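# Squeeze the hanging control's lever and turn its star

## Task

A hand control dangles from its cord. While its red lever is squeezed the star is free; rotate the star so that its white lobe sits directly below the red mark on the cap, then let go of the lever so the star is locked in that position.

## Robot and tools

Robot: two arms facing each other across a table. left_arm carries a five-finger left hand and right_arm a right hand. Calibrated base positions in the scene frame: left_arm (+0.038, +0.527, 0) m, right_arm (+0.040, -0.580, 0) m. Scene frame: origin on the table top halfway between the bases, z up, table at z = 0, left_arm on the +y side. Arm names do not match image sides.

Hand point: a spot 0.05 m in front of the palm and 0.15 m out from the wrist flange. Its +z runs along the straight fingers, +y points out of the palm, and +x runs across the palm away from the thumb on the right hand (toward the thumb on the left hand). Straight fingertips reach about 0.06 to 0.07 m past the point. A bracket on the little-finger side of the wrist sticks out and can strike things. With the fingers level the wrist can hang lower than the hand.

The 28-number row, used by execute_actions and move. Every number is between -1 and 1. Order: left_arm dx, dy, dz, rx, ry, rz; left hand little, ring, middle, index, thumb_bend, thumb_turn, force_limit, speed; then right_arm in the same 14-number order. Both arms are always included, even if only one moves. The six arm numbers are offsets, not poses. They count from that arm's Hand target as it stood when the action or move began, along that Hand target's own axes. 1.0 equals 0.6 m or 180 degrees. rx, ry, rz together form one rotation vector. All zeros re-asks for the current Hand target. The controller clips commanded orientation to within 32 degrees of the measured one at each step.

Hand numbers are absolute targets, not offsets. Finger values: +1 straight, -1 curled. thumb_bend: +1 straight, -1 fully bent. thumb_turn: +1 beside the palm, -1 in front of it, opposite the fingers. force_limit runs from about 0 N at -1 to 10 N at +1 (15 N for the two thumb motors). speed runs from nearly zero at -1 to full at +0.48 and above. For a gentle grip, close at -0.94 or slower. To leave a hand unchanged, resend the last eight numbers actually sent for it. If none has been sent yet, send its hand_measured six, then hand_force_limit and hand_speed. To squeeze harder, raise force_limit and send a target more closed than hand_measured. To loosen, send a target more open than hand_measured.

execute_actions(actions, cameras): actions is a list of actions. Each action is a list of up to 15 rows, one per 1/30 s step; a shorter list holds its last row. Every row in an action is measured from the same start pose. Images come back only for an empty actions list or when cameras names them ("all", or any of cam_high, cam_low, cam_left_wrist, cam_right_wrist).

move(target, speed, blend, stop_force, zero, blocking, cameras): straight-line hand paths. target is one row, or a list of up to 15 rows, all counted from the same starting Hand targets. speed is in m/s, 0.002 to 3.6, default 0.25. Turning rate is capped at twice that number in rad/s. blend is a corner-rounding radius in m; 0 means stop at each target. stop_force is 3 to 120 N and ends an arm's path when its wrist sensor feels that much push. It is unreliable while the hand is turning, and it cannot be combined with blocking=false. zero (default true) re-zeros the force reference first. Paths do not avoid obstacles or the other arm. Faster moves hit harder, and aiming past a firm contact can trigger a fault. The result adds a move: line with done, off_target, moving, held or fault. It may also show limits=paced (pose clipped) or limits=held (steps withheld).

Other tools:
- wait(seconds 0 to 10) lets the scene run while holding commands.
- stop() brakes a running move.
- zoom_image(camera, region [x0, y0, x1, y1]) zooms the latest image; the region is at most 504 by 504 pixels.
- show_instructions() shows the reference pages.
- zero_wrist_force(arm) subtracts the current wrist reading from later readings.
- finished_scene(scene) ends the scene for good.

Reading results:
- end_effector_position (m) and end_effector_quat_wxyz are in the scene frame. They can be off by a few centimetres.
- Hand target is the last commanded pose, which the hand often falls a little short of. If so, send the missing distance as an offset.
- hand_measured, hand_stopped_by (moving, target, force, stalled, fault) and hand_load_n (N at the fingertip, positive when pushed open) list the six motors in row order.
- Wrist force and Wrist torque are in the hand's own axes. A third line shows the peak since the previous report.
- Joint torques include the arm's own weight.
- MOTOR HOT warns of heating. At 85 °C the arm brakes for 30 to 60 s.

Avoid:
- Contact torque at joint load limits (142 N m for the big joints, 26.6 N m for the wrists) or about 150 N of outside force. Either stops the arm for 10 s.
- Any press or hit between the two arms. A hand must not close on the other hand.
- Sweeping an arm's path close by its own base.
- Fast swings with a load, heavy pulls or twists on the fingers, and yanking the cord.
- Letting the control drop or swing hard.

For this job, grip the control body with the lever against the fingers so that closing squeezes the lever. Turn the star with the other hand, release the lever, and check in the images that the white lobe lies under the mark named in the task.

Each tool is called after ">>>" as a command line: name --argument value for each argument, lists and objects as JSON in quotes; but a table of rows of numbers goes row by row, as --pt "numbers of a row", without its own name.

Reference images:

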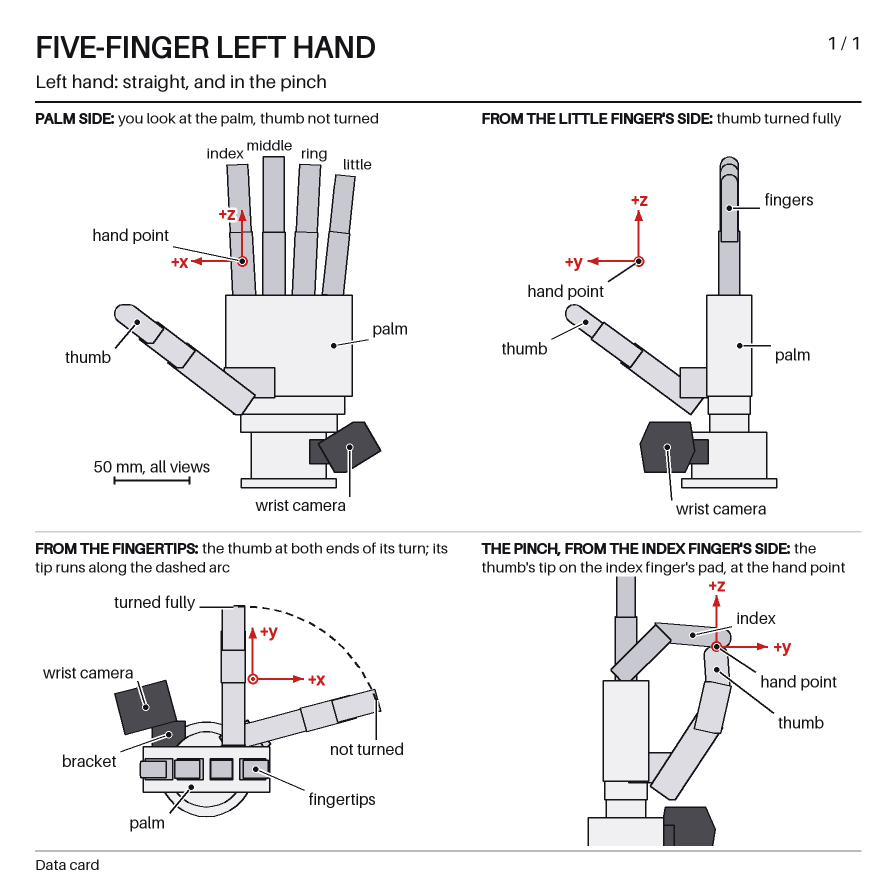

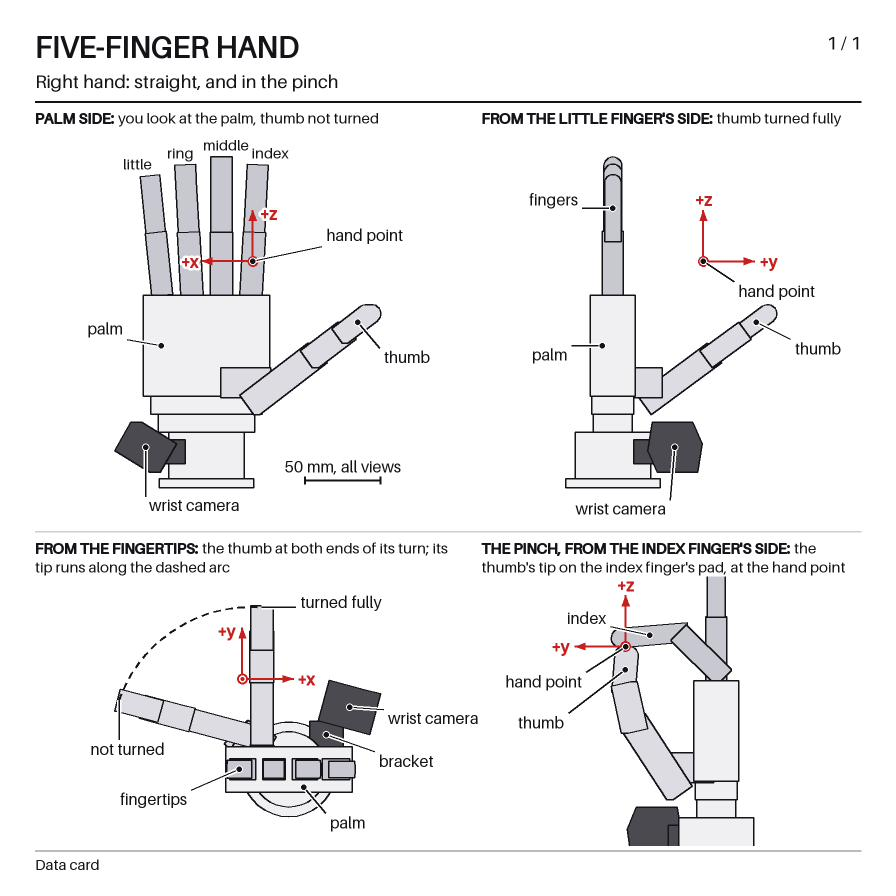

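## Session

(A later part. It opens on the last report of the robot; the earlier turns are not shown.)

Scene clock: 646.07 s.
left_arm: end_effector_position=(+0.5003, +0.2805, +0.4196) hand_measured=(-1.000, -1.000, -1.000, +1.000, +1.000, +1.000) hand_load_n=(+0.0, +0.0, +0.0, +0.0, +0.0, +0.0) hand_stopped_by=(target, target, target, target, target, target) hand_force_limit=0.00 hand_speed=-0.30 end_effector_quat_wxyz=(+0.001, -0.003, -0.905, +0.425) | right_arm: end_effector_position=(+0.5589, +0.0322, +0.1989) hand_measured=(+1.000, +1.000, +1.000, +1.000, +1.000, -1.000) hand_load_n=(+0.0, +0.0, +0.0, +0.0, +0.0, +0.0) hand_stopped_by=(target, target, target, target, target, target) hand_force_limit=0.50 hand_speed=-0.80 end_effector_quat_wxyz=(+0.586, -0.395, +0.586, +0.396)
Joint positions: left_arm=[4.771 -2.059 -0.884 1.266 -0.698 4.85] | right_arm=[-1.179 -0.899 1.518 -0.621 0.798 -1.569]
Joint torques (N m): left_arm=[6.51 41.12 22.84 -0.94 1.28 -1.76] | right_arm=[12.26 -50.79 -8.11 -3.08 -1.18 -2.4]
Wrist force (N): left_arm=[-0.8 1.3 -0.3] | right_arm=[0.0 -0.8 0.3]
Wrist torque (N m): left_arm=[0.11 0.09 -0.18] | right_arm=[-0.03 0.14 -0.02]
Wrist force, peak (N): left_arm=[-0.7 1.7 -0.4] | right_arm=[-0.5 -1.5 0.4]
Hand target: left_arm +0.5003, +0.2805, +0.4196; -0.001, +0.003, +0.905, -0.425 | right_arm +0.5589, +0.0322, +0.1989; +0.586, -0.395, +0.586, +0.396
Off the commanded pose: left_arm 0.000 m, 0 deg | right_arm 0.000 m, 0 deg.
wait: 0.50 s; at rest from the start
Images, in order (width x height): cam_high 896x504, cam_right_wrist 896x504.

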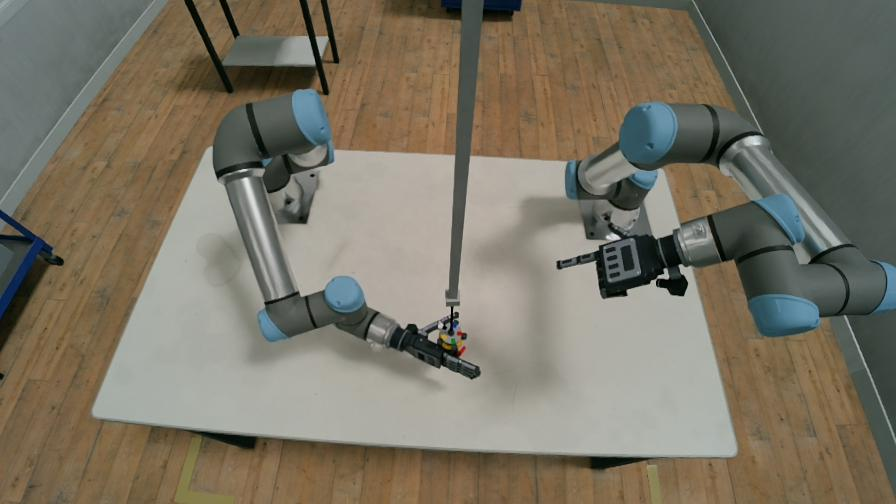

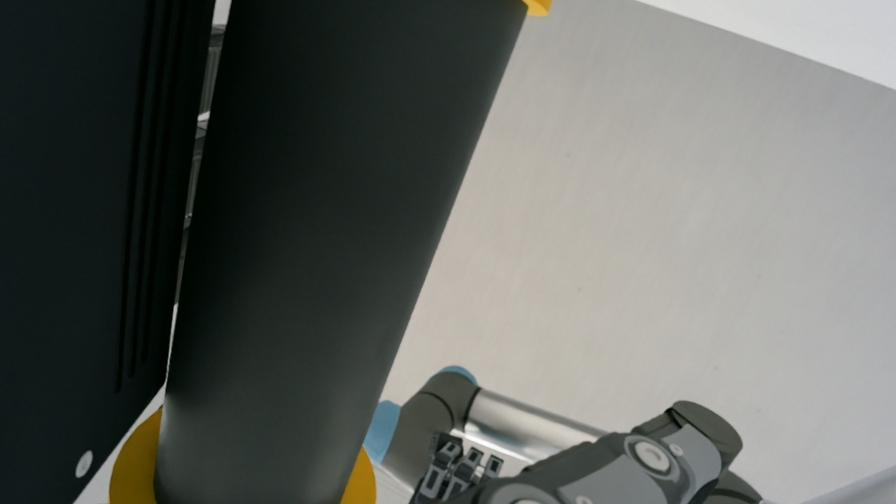

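>>> execute_actions --actions '[[[0,0,0,0,0,0,-1,-1,-1,1,1,1,0.0,-0.3,0,0,0,0,0,0,1,1,1,1,-1,-1,0.3,-0.85]]]' --cameras '["cam_high", "cam_low", "cam_right_wrist"]'

>>> wait --seconds 1.5 --cameras '["cam_high", "cam_low", "cam_right_wrist"]'

>>> zoom_image --camera "cam_high" --region '[410, 290, 490, 390]'

>>> zoom_image --camera "cam_low" --region '[410, 180, 550, 280]'

Scene clock: 698.47 s.
left_arm: end_effector_position=(+0.5003, +0.2805, +0.4196) hand_measured=(-1.000, -1.000, -1.000, +1.000, +1.000, +1.000) hand_load_n=(+0.0, +0.5, +0.5, +0.0, +0.0, -0.5) hand_stopped_by=(target, target, target, target, target, target) hand_force_limit=0.00 hand_speed=-0.30 end_effector_quat_wxyz=(+0.001, -0.003, -0.905, +0.425) | right_arm: end_effector_position=(+0.5589, +0.0322, +0.1989) hand_measured=(+1.000, +1.000, +1.000, +1.000, +0.268, -1.000) hand_load_n=(+0.0, +0.0, +0.0, +0.0, +0.0, +0.0) hand_stopped_by=(target, target, target, target, moving, target) hand_force_limit=0.30 hand_speed=-0.85 end_effector_quat_wxyz=(+0.586, -0.395, +0.586, +0.396)
Joint positions: left_arm=[4.771 -2.059 -0.884 1.266 -0.698 4.85] | right_arm=[-1.179 -0.899 1.518 -0.621 0.798 -1.569]
Joint torques (N m): left_arm=[5.05 41.15 21.36 -0.89 1.4 -1.92] | right_arm=[13.06 -51.09 -8.21 -2.94 1.35 -1.7]
Wrist force (N): left_arm=[-0.5 1.2 -0.4] | right_arm=[-0.4 -0.9 0.3]
Wrist torque (N m): left_arm=[0.13 0.03 -0.16] | right_arm=[-0.04 0.19 -0.03]
Wrist force, peak (N): left_arm=[-0.9 1.6 -0.3] | right_arm=[-0.1 -1.3 0.9]
Hand target: left_arm +0.5003, +0.2805, +0.4196; -0.001, +0.003, +0.905, -0.425 | right_arm +0.5589, +0.0322, +0.1989; +0.586, -0.395, +0.586, +0.396
Off the commanded pose: left_arm 0.000 m, 0 deg | right_arm 0.000 m, 0 deg.
not at rest: the robot was still moving 3 seconds after this call's last action.
Images, in order (width x height): cam_high 896x504, cam_low 896x504, cam_right_wrist 896x504.

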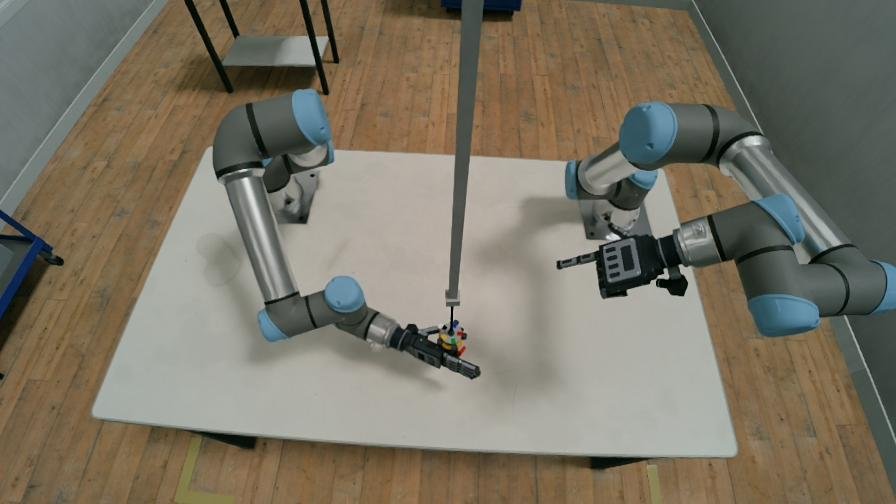

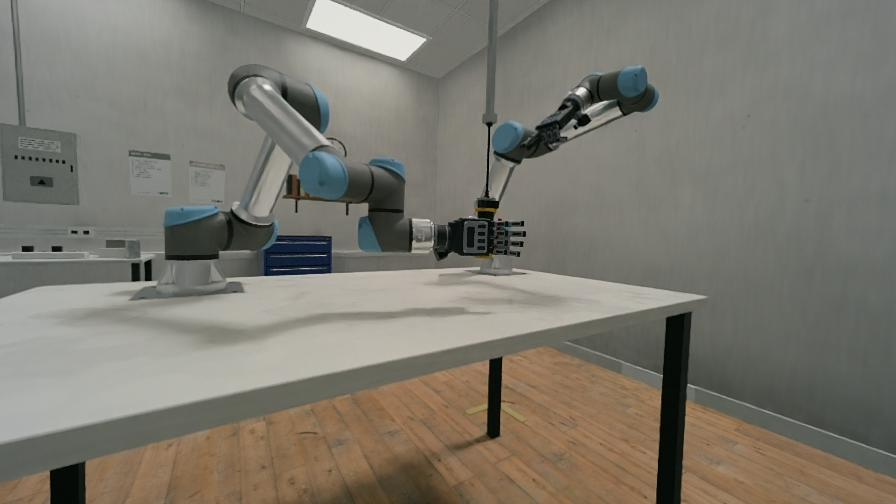

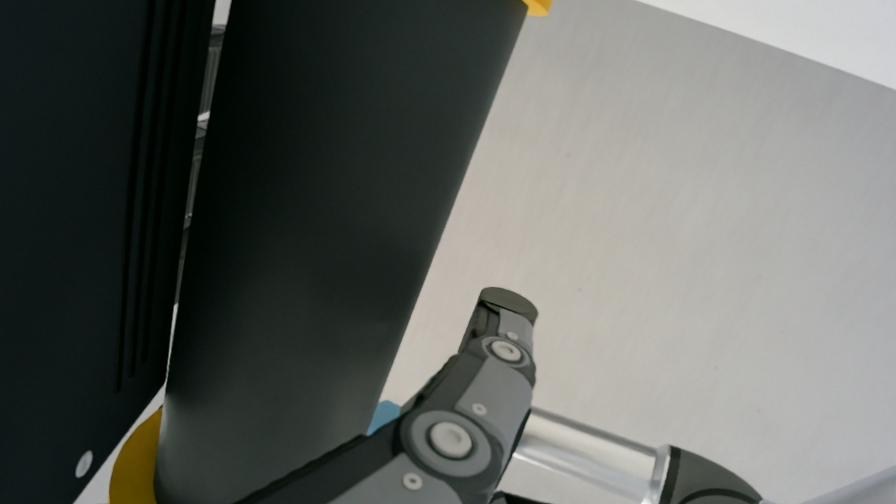

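Scene clock: 699.97 s.
left_arm: end_effector_position=(+0.5003, +0.2805, +0.4196) hand_measured=(-1.000, -1.000, -1.000, +1.000, +1.000, +1.000) hand_load_n=(+0.0, +0.0, +0.0, +0.0, +0.0, +0.0) hand_stopped_by=(target, target, target, target, target, target) hand_force_limit=0.00 hand_speed=-0.30 end_effector_quat_wxyz=(+0.001, -0.003, -0.905, +0.425) | right_arm: end_effector_position=(+0.5589, +0.0322, +0.1989) hand_measured=(+1.000, +1.000, +1.000, +1.000, -0.048, -1.000) hand_load_n=(+0.0, +0.0, +0.0, +0.0, +11.0, +2.0) hand_stopped_by=(target, target, target, target, force, target) hand_force_limit=0.30 hand_speed=-0.85 end_effector_quat_wxyz=(+0.586, -0.395, +0.586, +0.396)
Joint positions: left_arm=[4.771 -2.059 -0.884 1.266 -0.698 4.85] | right_arm=[-1.179 -0.899 1.518 -0.621 0.798 -1.569]
Joint torques (N m): left_arm=[5.77 40.93 22.89 -0.85 1.6 -1.87] | right_arm=[12.76 -51.07 -9.03 -2.78 1.46 -1.4]
Wrist force (N): left_arm=[-0.4 1.1 0.3] | right_arm=[1.2 -0.9 0.5]
Wrist torque (N m): left_arm=[0.06 0.05 -0.16] | right_arm=[-0.06 0.13 0.02]
Wrist force, peak (N): left_arm=[-0.6 1.6 -0.1] | right_arm=[1.4 -1.2 0.8]
Hand target: left_arm +0.5003, +0.2805, +0.4196; -0.001, +0.003, +0.905, -0.425 | right_arm +0.5589, +0.0322, +0.1989; +0.586, -0.395, +0.586, +0.396
Off the commanded pose: left_arm 0.000 m, 0 deg | right_arm 0.000 m, 0 deg.
wait: 1.50 s; no rest
Images, in order (width x height): cam_high 896x504, cam_low 896x504, cam_right_wrist 896x504.

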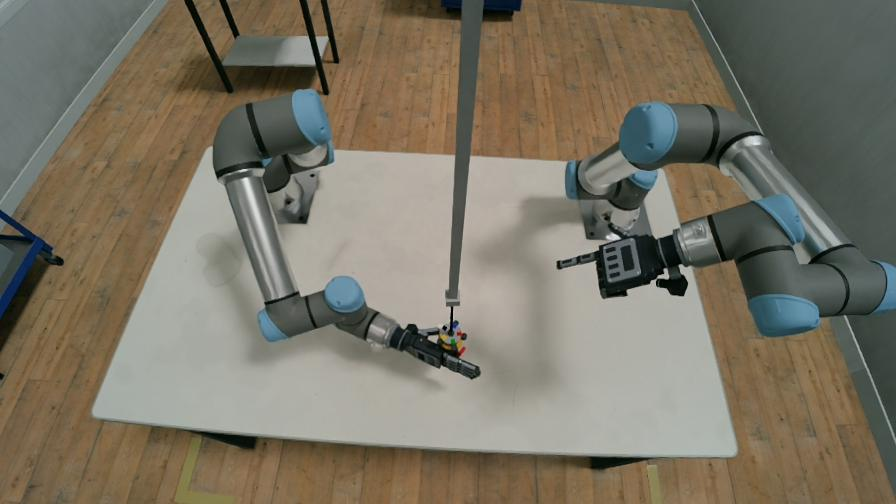

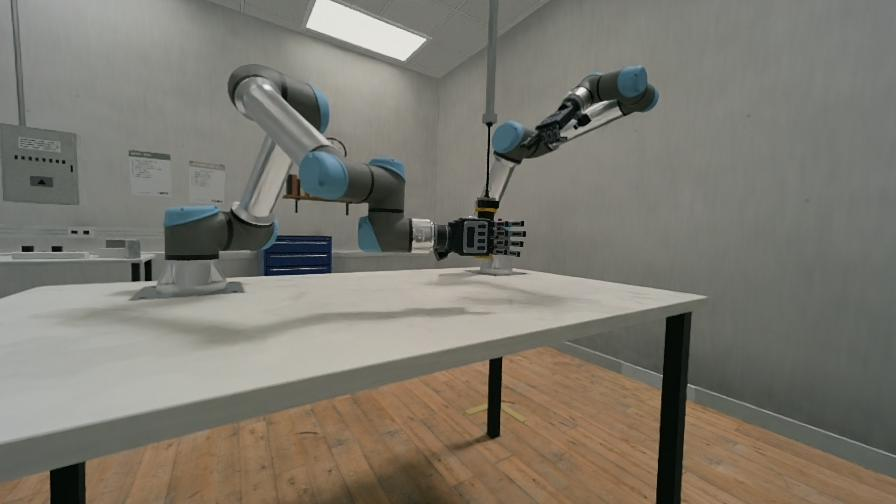

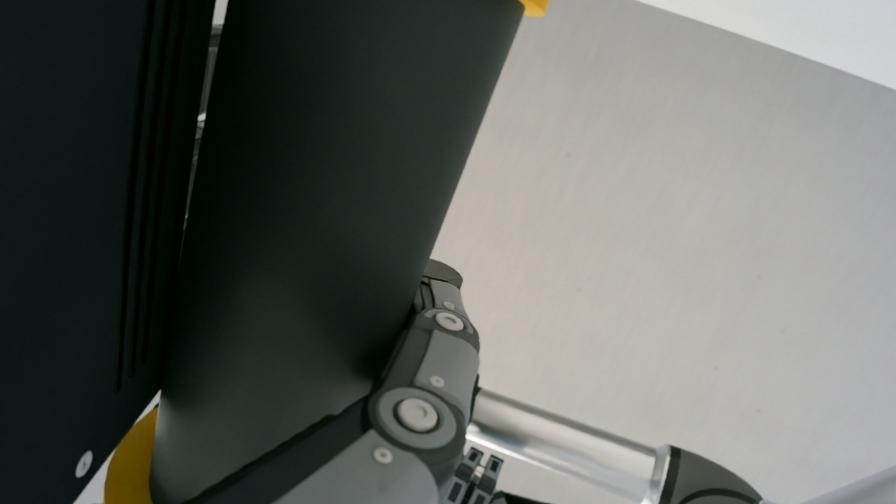

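Scaled by 5.040 from the camera's 896x504 image, which has a finer 1280x720 frame.

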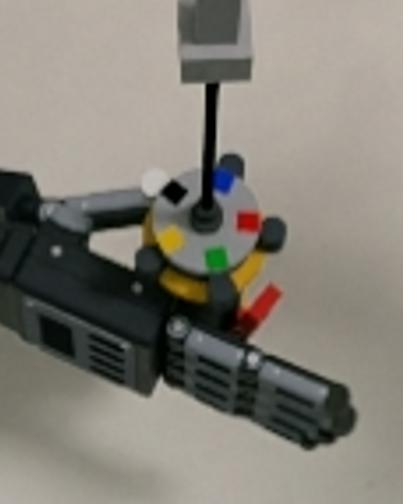

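Scaled by 3.600 from the camera's 896x504 image, which has a finer 1280x720 frame.

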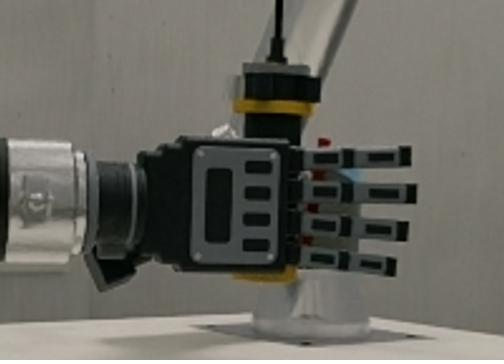

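>>> execute_actions --actions '[[[0,0,0,0,0,0,-1,-1,-1,1,1,1,0.0,-0.3,0,0,0,0,0,0,-1,-1,-1,-1,-1,-1,0.3,-0.8]]]' --cameras '["cam_high", "cam_low", "cam_right_wrist"]'

>>> wait --seconds 1 --cameras '["cam_high", "cam_low", "cam_right_wrist"]'

>>> zoom_image --camera "cam_high" --region '[410, 290, 490, 390]'

>>> zoom_image --camera "cam_low" --region '[410, 180, 550, 280]'

Scene clock: 711.10 s.
left_arm: end_effector_position=(+0.5003, +0.2805, +0.4196) hand_measured=(-1.000, -1.000, -1.000, +1.000, +1.000, +1.000) hand_load_n=(+0.0, +0.5, +0.5, +0.0, +0.0, +0.0) hand_stopped_by=(target, target, target, target, target, target) hand_force_limit=0.00 hand_speed=-0.30 end_effector_quat_wxyz=(+0.001, -0.003, -0.905, +0.425) | right_arm: end_effector_position=(+0.5589, +0.0322, +0.1989) hand_measured=(-0.144, -0.106, -0.088, -0.050, -0.040, -1.000) hand_load_n=(+7.5, +3.5, +5.0, +5.5, +30.0, +12.0) hand_stopped_by=(force, force, force, force, force, target) hand_force_limit=0.30 hand_speed=-0.80 end_effector_quat_wxyz=(+0.587, -0.395, +0.586, +0.396)
Joint positions: left_arm=[4.771 -2.059 -0.884 1.266 -0.698 4.85] | right_arm=[-1.179 -0.899 1.518 -0.621 0.798 -1.569]
Joint torques (N m): left_arm=[5.98 40.54 22.01 -0.95 1.38 -1.91] | right_arm=[10.62 -43.67 -14.99 -1.39 1 -0.51]
Wrist force (N): left_arm=[-0.4 1.2 0.0] | right_arm=[1.8 -1.0 0.3]
Wrist torque (N m): left_arm=[0.09 0.04 -0.15] | right_arm=[-0.06 0.15 -0.02]
Wrist force, peak (N): left_arm=[-0.7 1.7 -0.2] | right_arm=[2.7 -0.8 0.4]
Hand target: left_arm +0.5003, +0.2805, +0.4196; -0.001, +0.003, +0.905, -0.425 | right_arm +0.5589, +0.0322, +0.1989; +0.586, -0.395, +0.586, +0.396
Off the commanded pose: left_arm 0.000 m, 0 deg | right_arm 0.000 m, 0 deg.
Images, in order (width x height): cam_high 896x504, cam_low 896x504, cam_right_wrist 896x504.

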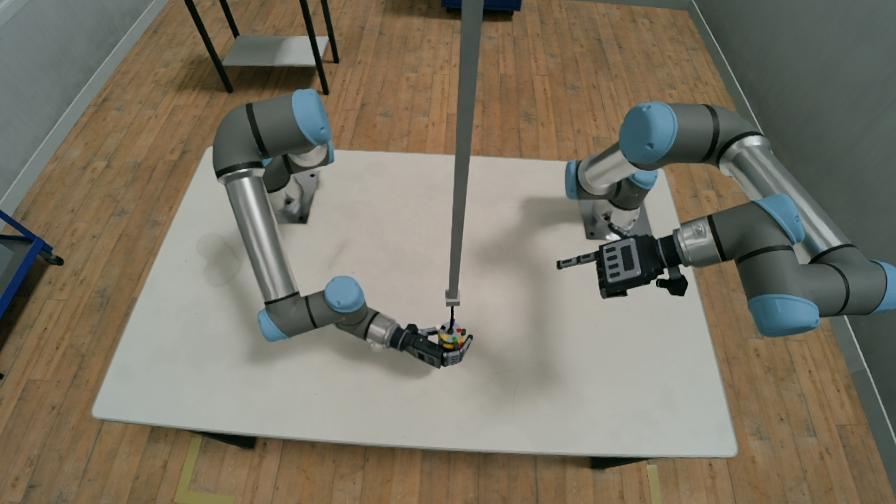

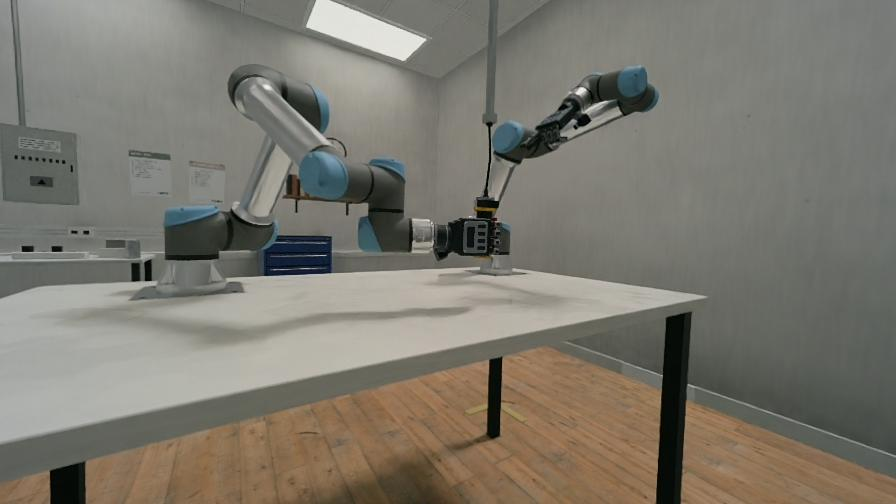

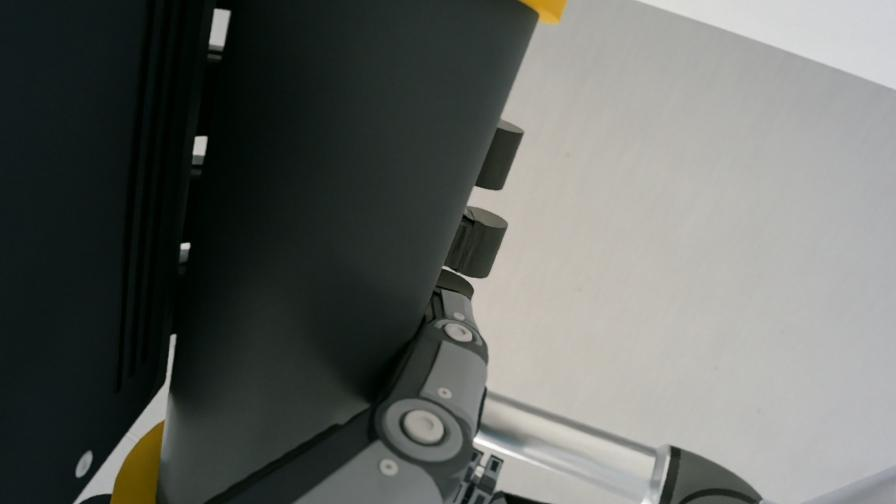

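Scene clock: 712.10 s.
left_arm: end_effector_position=(+0.5003, +0.2805, +0.4196) hand_measured=(-1.000, -1.000, -1.000, +1.000, +1.000, +1.000) hand_load_n=(+0.5, +0.0, +0.0, +0.0, +0.0, +0.0) hand_stopped_by=(target, target, target, target, target, target) hand_force_limit=0.00 hand_speed=-0.30 end_effector_quat_wxyz=(+0.001, -0.003, -0.905, +0.425) | right_arm: end_effector_position=(+0.5589, +0.0322, +0.1989) hand_measured=(-0.144, -0.106, -0.088, -0.050, -0.040, -1.000) hand_load_n=(+7.5, +3.5, +5.0, +5.5, +30.0, +12.0) hand_stopped_by=(force, force, force, force, force, target) hand_force_limit=0.30 hand_speed=-0.80 end_effector_quat_wxyz=(+0.587, -0.395, +0.586, +0.396)
Joint positions: left_arm=[4.771 -2.059 -0.884 1.266 -0.698 4.85] | right_arm=[-1.179 -0.899 1.518 -0.621 0.798 -1.569]
Joint torques (N m): left_arm=[5.83 41.34 22.66 -0.71 1.53 -1.86] | right_arm=[10.1 -39.1 -16.31 -0.39 0.95 -0.29]
Wrist force (N): left_arm=[-0.5 1.2 -0.4] | right_arm=[1.0 -1.1 0.2]
Wrist torque (N m): left_arm=[0.12 0.04 -0.16] | right_arm=[-0.08 0.18 -0.04]
Wrist force, peak (N): left_arm=[-0.9 1.5 -0.1] | right_arm=[2.2 -1.3 0.2]
Hand target: left_arm +0.5003, +0.2805, +0.4196; -0.001, +0.003, +0.905, -0.425 | right_arm +0.5589, +0.0322, +0.1989; +0.586, -0.395, +0.586, +0.396
Off the commanded pose: left_arm 0.000 m, 0 deg | right_arm 0.000 m, 0 deg.
wait: 1.00 s; at rest by 0.17 s
Images, in order (width x height): cam_high 896x504, cam_low 896x504, cam_right_wrist 896x504.

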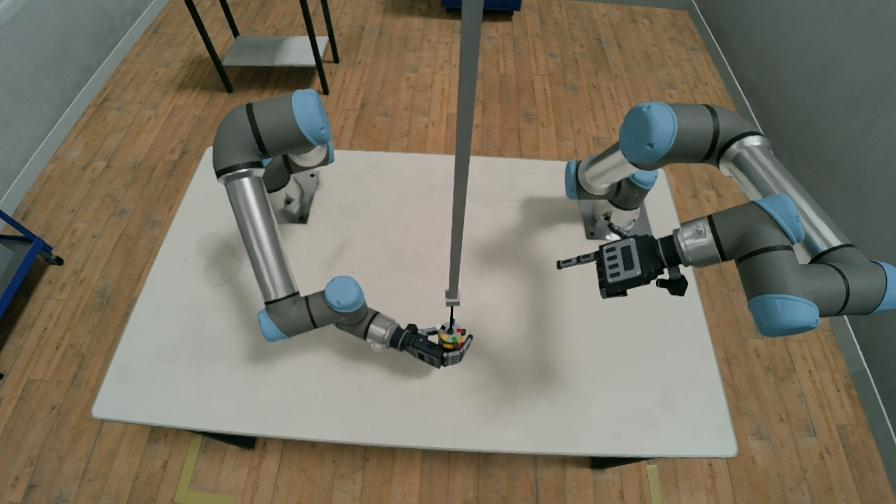

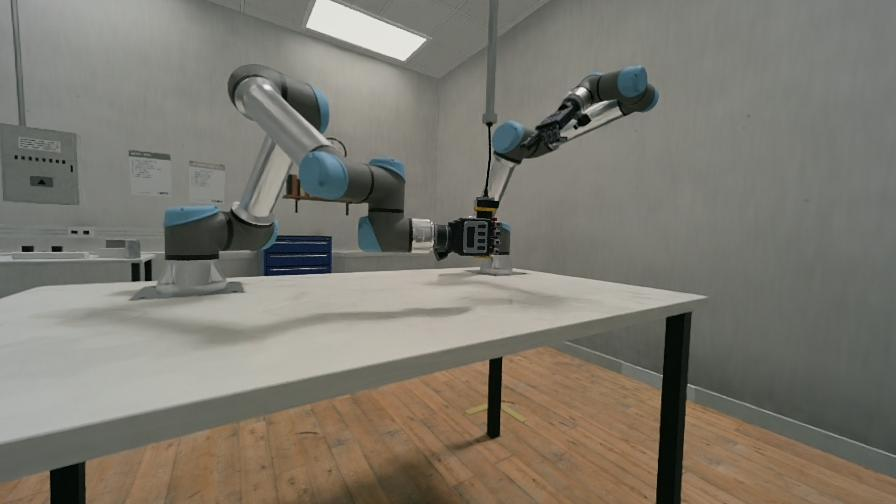

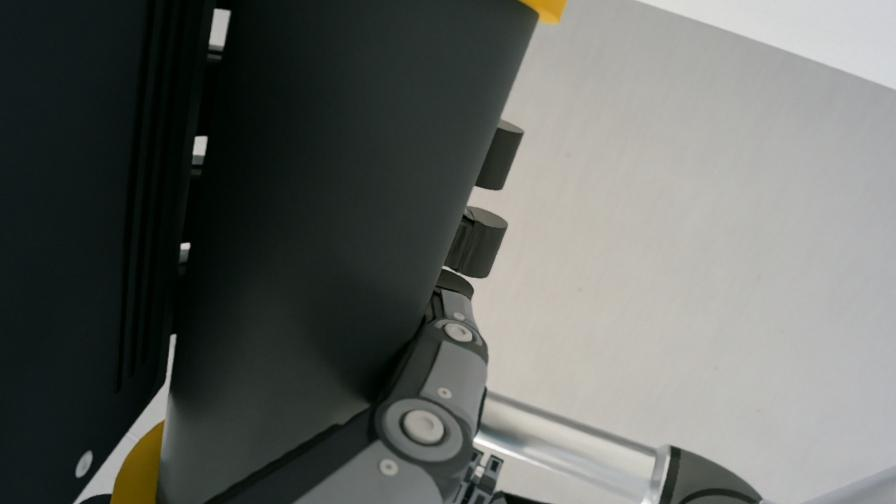

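Scaled by 5.040 from the camera's 896x504 image, which has a finer 1280x720 frame.

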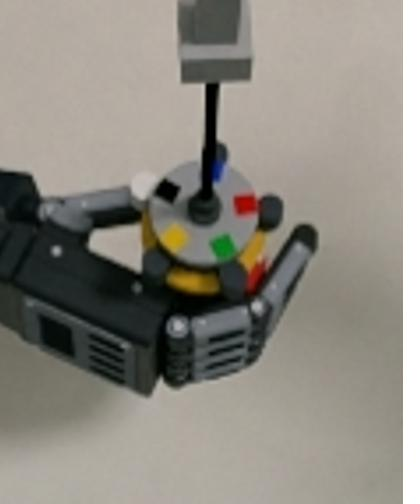

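Scaled by 3.600 from the camera's 896x504 image, which has a finer 1280x720 frame.

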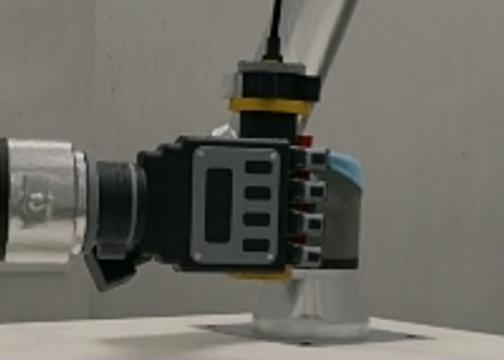

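>>> move --target '[-0.0828, 0.0635, 0.3217, 0, 0, 0, -1, -1, -1, 1, 1, 1, 0.0, -0.3, 0,0,0,0,0,0,-1,-1,-1,-1,-1,-1,0.3,-0.8]' --speed 0.2 --cameras '["cam_high", "cam_low", "cam_left_wrist"]'

>>> zoom_image --camera "cam_high" --region '[410, 260, 530, 390]'

>>> zoom_image --camera "cam_low" --region '[410, 160, 570, 280]'

Scene clock: 794.20 s.
left_arm: end_effector_position=(+0.5494, +0.1562, +0.2671) hand_measured=(-1.000, -1.000, -1.000, +1.000, +1.000, +1.000) hand_load_n=(+0.0, +0.0, +0.0, +0.0, +0.0, +0.0) hand_stopped_by=(target, target, target, target, target, target) hand_force_limit=0.00 hand_speed=-0.30 end_effector_quat_wxyz=(+0.001, -0.003, -0.905, +0.425) | right_arm: end_effector_position=(+0.5589, +0.0322, +0.1989) hand_measured=(-0.144, -0.106, -0.088, -0.050, -0.040, -1.000) hand_load_n=(+8.0, +4.0, +5.0, +5.5, +30.0, +12.0) hand_stopped_by=(force, force, force, force, force, target) hand_force_limit=0.30 hand_speed=-0.80 end_effector_quat_wxyz=(+0.586, -0.395, +0.586, +0.396)
Joint positions: left_arm=[4.538 -2.276 -0.854 1.732 -0.706 4.488] | right_arm=[-1.179 -0.899 1.518 -0.621 0.798 -1.569]
Joint torques (N m): left_arm=[3.55 40.94 7.39 -2.4 2.22 0.91] | right_arm=[-4.91 -35.08 -30.09 0.56 -1.16 2.72]
Wrist force (N): left_arm=[-0.7 1.3 0.0] | right_arm=[1.9 -1.2 0.5]
Wrist torque (N m): left_arm=[0.10 0.07 -0.29] | right_arm=[-0.12 0.13 -0.02]
Wrist force, peak (N): left_arm=[-1.0 1.6 2.0] | right_arm=[2.5 -1.0 0.3]
Hand target: left_arm +0.5494, +0.1562, +0.2670; -0.001, +0.003, +0.905, -0.425 | right_arm +0.5589, +0.0322, +0.1989; +0.586, -0.395, +0.586, +0.396
Off the commanded pose: left_arm 0.000 m, 0 deg | right_arm 0.000 m, 0 deg.
move: done
Images, in order (width x height): cam_high 896x504, cam_low 896x504, cam_left_wrist 896x504.

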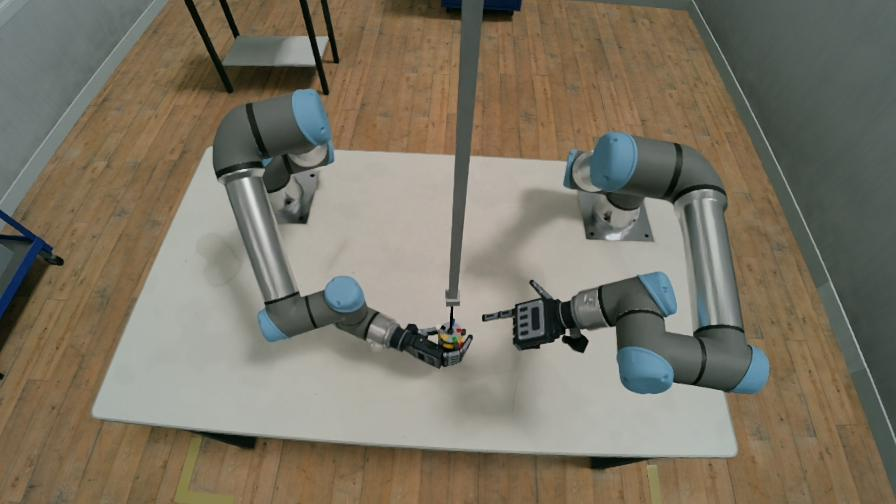

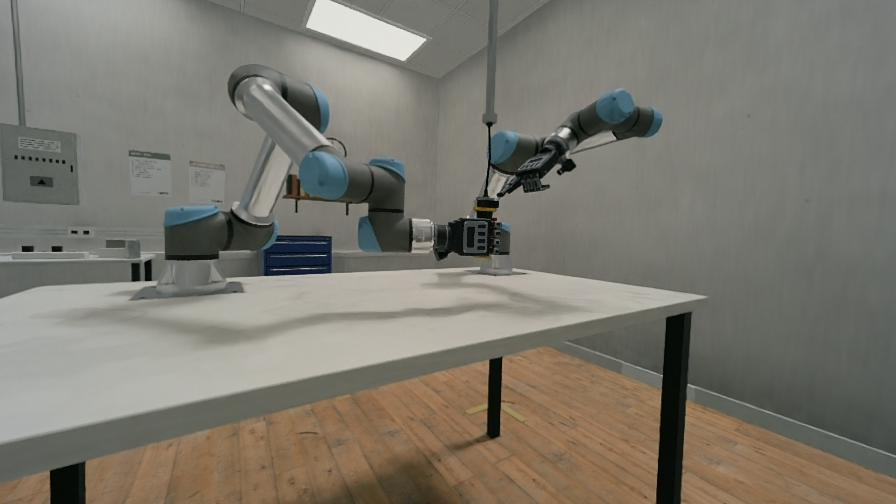

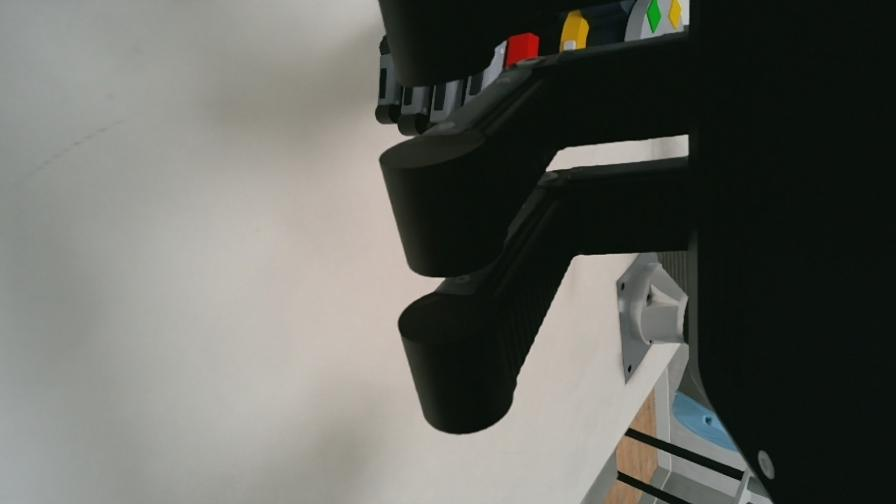

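Scaled by 3.877 from the camera's 896x504 image, which has a finer 1280x720 frame.

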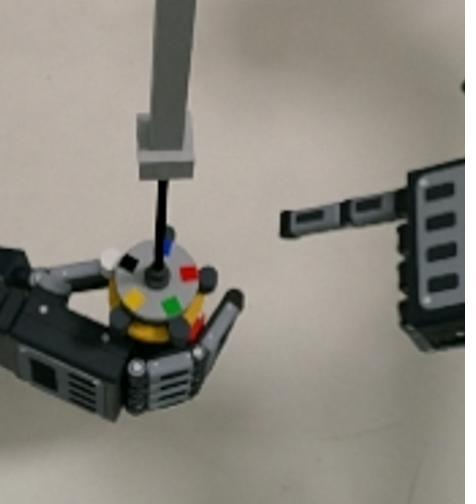

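Scaled by 3.150 from the camera's 896x504 image, which has a finer 1280x720 frame.

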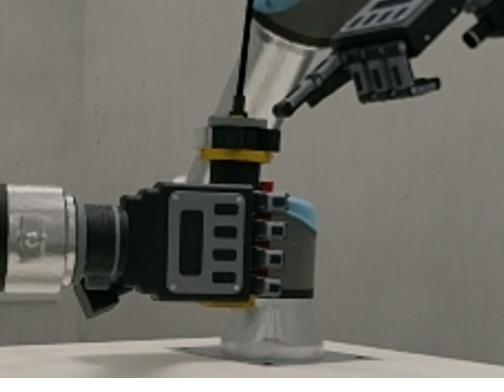

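>>> move --target '[-0.021, -0.002, 0.0648, 0, 0, 0, -1, -1, -1, 1, 1, 1, 0.0, -0.3, 0,0,0,0,0,0,-1,-1,-1,-1,-1,-1,0.3,-0.8]' --speed 0.1 --cameras '["cam_high", "cam_low", "cam_left_wrist"]'

>>> zoom_image --camera "cam_high" --region '[420, 290, 520, 370]'

>>> zoom_image --camera "cam_low" --region '[440, 160, 560, 260]'

Scene clock: 832.80 s.
left_arm: end_effector_position=(+0.5619, +0.1254, +0.2431) hand_measured=(-1.000, -1.000, -1.000, +1.000, +1.000, +1.000) hand_load_n=(+0.0, +0.0, +0.0, +0.0, +0.0, -0.5) hand_stopped_by=(target, target, target, target, target, target) hand_force_limit=0.00 hand_speed=-0.30 end_effector_quat_wxyz=(+0.001, -0.003, -0.905, +0.425) end_effector_velocity=(-0.001, +0.001, +0.001) end_effector_angular_velocity=(+0.000, +0.001, -0.001) | right_arm: end_effector_position=(+0.5589, +0.0322, +0.1989) hand_measured=(-0.144, -0.106, -0.088, -0.050, -0.040, -1.000) hand_load_n=(+7.5, +3.5, +5.0, +5.5, +29.5, +12.0) hand_stopped_by=(force, force, force, force, force, target) hand_force_limit=0.30 hand_speed=-0.80 end_effector_quat_wxyz=(+0.586, -0.395, +0.586, +0.396)
Joint positions: left_arm=[4.489 -2.35 -0.774 1.781 -0.716 4.416] | right_arm=[-1.179 -0.899 1.518 -0.621 0.798 -1.569]
Joint velocities: left_arm=[0.002 0.004 -0.006 -0.003 0.001 0.004] | right_arm=[within noise]
Joint torques (N m): left_arm=[6.87 49.49 7.83 -4.23 1.74 1.8] | right_arm=[-6.35 -36.05 -30.21 0.62 -1.08 2.61]
Wrist force (N): left_arm=[-0.4 1.4 -0.2] | right_arm=[2.2 -0.8 0.4]
Wrist torque (N m): left_arm=[0.14 0.02 -0.22] | right_arm=[-0.05 0.12 0.00]
Wrist force, peak (N): left_arm=[-1.1 1.4 0.3] | right_arm=[2.3 -1.2 0.6]
Hand target: left_arm +0.5619, +0.1255, +0.2431; -0.001, +0.003, +0.905, -0.425 | right_arm +0.5589, +0.0322, +0.1989; +0.586, -0.395, +0.586, +0.396
Off the commanded pose: left_arm 0.000 m, 0 deg | right_arm 0.000 m, 0 deg.
move: done
Images, in order (width x height): cam_high 896x504, cam_low 896x504, cam_left_wrist 896x504.

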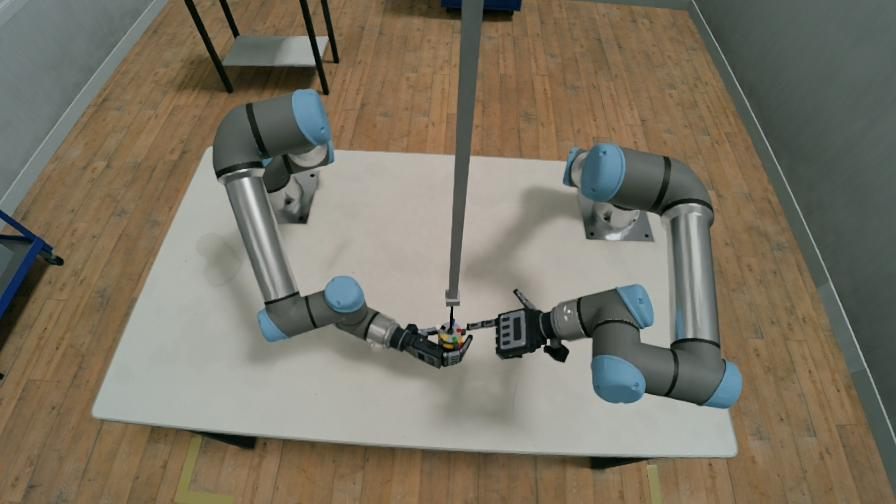

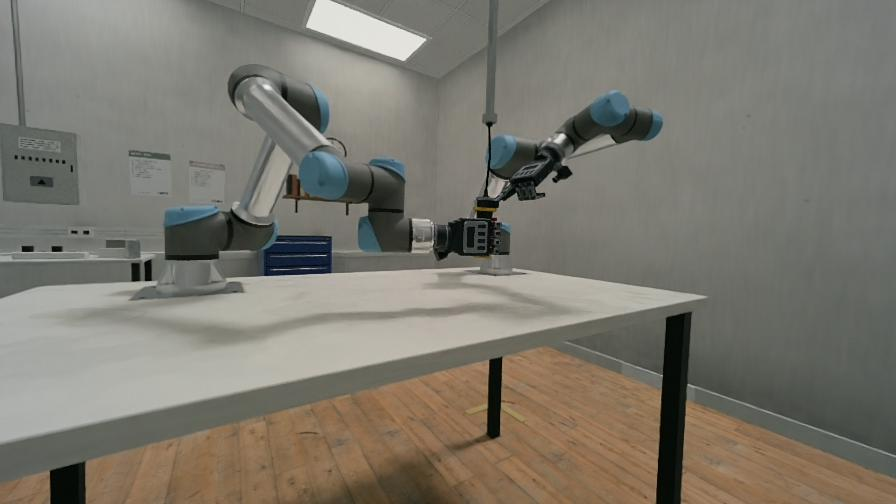

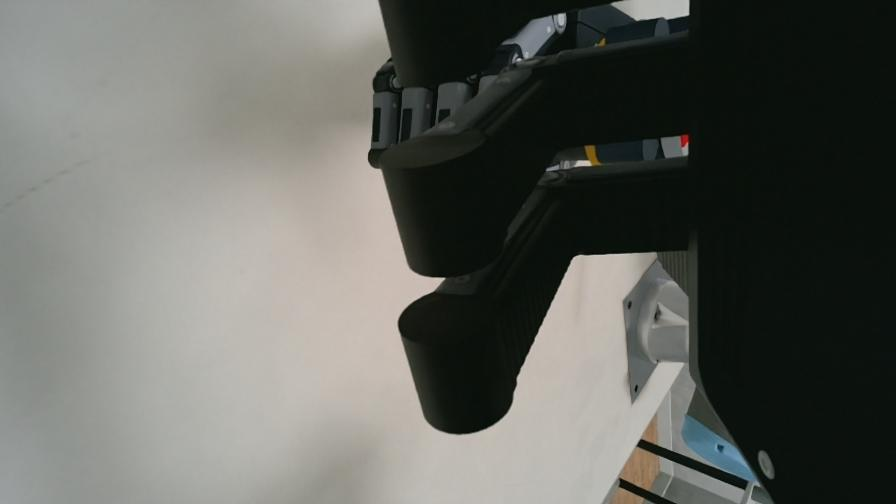

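Scaled by 5.040 from the camera's 896x504 image, which has a finer 1280x720 frame.

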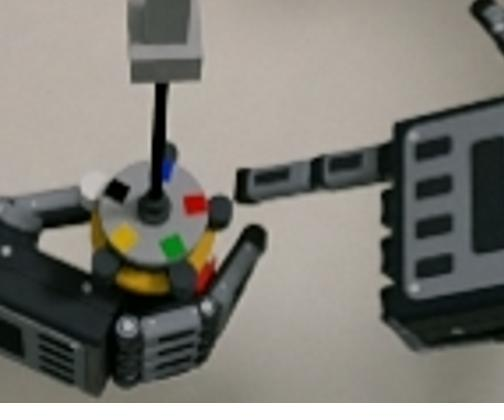

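Scaled by 4.200 from the camera's 896x504 image, which has a finer 1280x720 frame.

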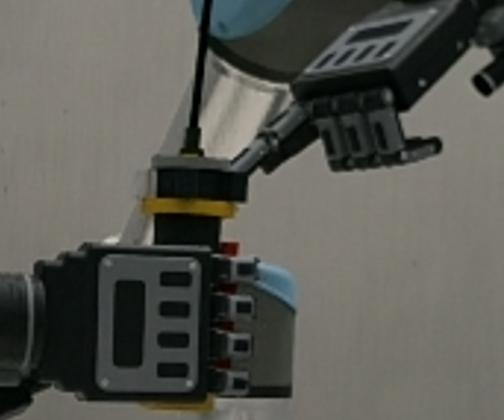

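>>> move --pt "0.009 0.01155 0.0096 0 0 0 -1 -1 -1 1 1 1 0.0 -0.3 0 0 0 0 0 0 -1 -1 -1 -1 -1 -1 0.3 -0.8" --pt "0.009 -0.0077 0.0327 0 0 0 -1 -1 -1 1 1 1 0.0 -0.3 0 0 0 0 0 0 -1 -1 -1 -1 -1 -1 0.3 -0.8" --speed 0.04 --stop_force 8 --cameras '["cam_high", "cam_low"]'

>>> zoom_image --camera "cam_high" --region '[420, 290, 520, 370]'

>>> zoom_image --camera "cam_low" --region '[440, 160, 560, 260]'

Scene clock: 863.83 s.
left_arm: end_effector_position=(+0.5564, +0.1074, +0.2341) hand_measured=(-1.000, -1.000, -1.000, +1.000, +1.000, +1.000) hand_load_n=(+0.0, +0.0, +0.0, +0.5, -0.5, -0.5) hand_stopped_by=(target, target, target, target, target, target) hand_force_limit=0.00 hand_speed=-0.30 end_effector_quat_wxyz=(+0.001, -0.003, -0.905, +0.425) | right_arm: end_effector_position=(+0.5589, +0.0322, +0.1989) hand_measured=(-0.144, -0.106, -0.088, -0.050, -0.040, -1.000) hand_load_n=(+8.0, +3.5, +5.0, +5.5, +30.0, +11.0) hand_stopped_by=(force, force, force, force, force, target) hand_force_limit=0.30 hand_speed=-0.80 end_effector_quat_wxyz=(+0.586, -0.395, +0.586, +0.396)
Joint positions: left_arm=[4.458 -2.355 -0.779 1.826 -0.723 4.369] | right_arm=[-1.179 -0.899 1.518 -0.621 0.798 -1.569]
Joint torques (N m): left_arm=[8.6 50.56 6.55 -4.01 1.39 2.06] | right_arm=[-7.78 -39.15 -29.97 -1.52 -1.07 2.7]
Wrist force (N): left_arm=[-0.6 -1.1 -2.2] | right_arm=[4.5 -1.1 0.2]
Wrist torque (N m): left_arm=[0.28 0.07 -0.17] | right_arm=[-0.06 0.13 0.01]
Wrist force, peak (N): left_arm=[-0.5 -0.9 -3.7] | right_arm=[5.1 -2.1 -1.0]
Hand target: left_arm +0.5564, +0.1074, +0.2341; -0.001, +0.003, +0.905, -0.425 | right_arm +0.5589, +0.0322, +0.1989; +0.586, -0.395, +0.586, +0.396
Off the commanded pose: left_arm 0.000 m, 0 deg | right_arm 0.000 m, 0 deg.
move: done
Images, in order (width x height): cam_high 896x504, cam_low 896x504.

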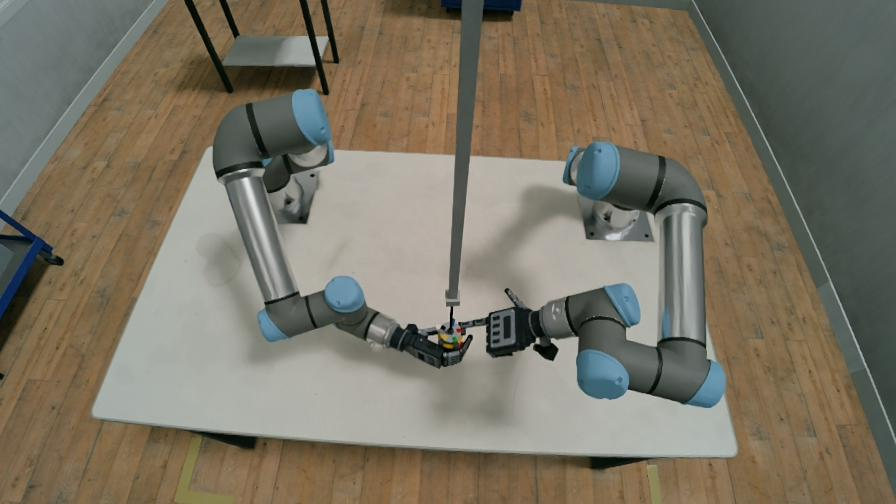

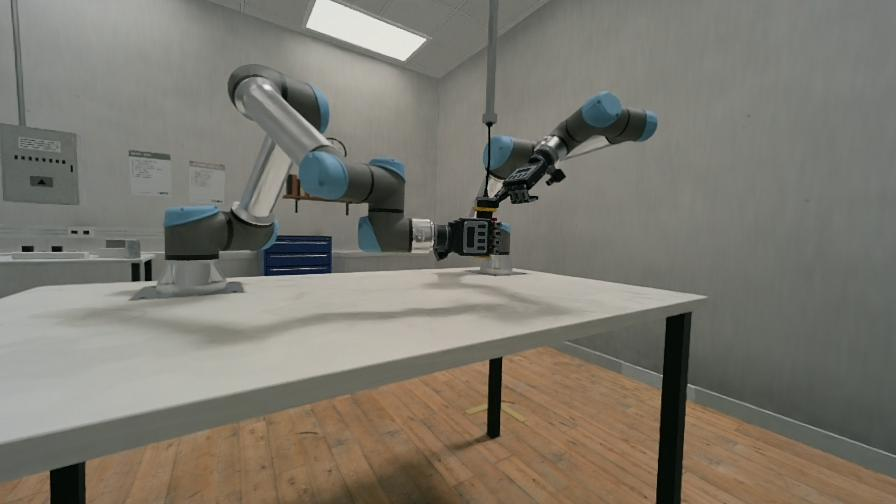

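Scaled by 5.040 from the camera's 896x504 image, which has a finer 1280x720 frame.

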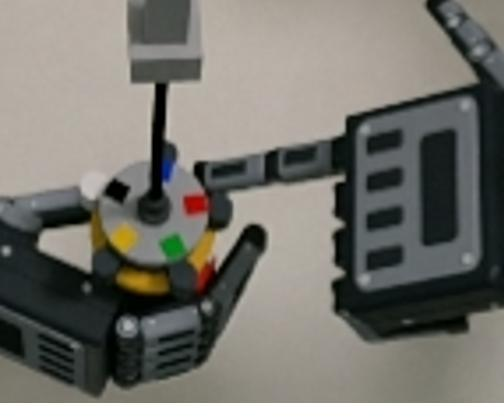

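Scaled by 4.200 from the camera's 896x504 image, which has a finer 1280x720 frame.

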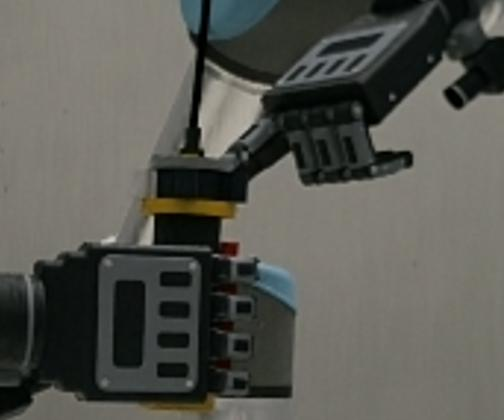

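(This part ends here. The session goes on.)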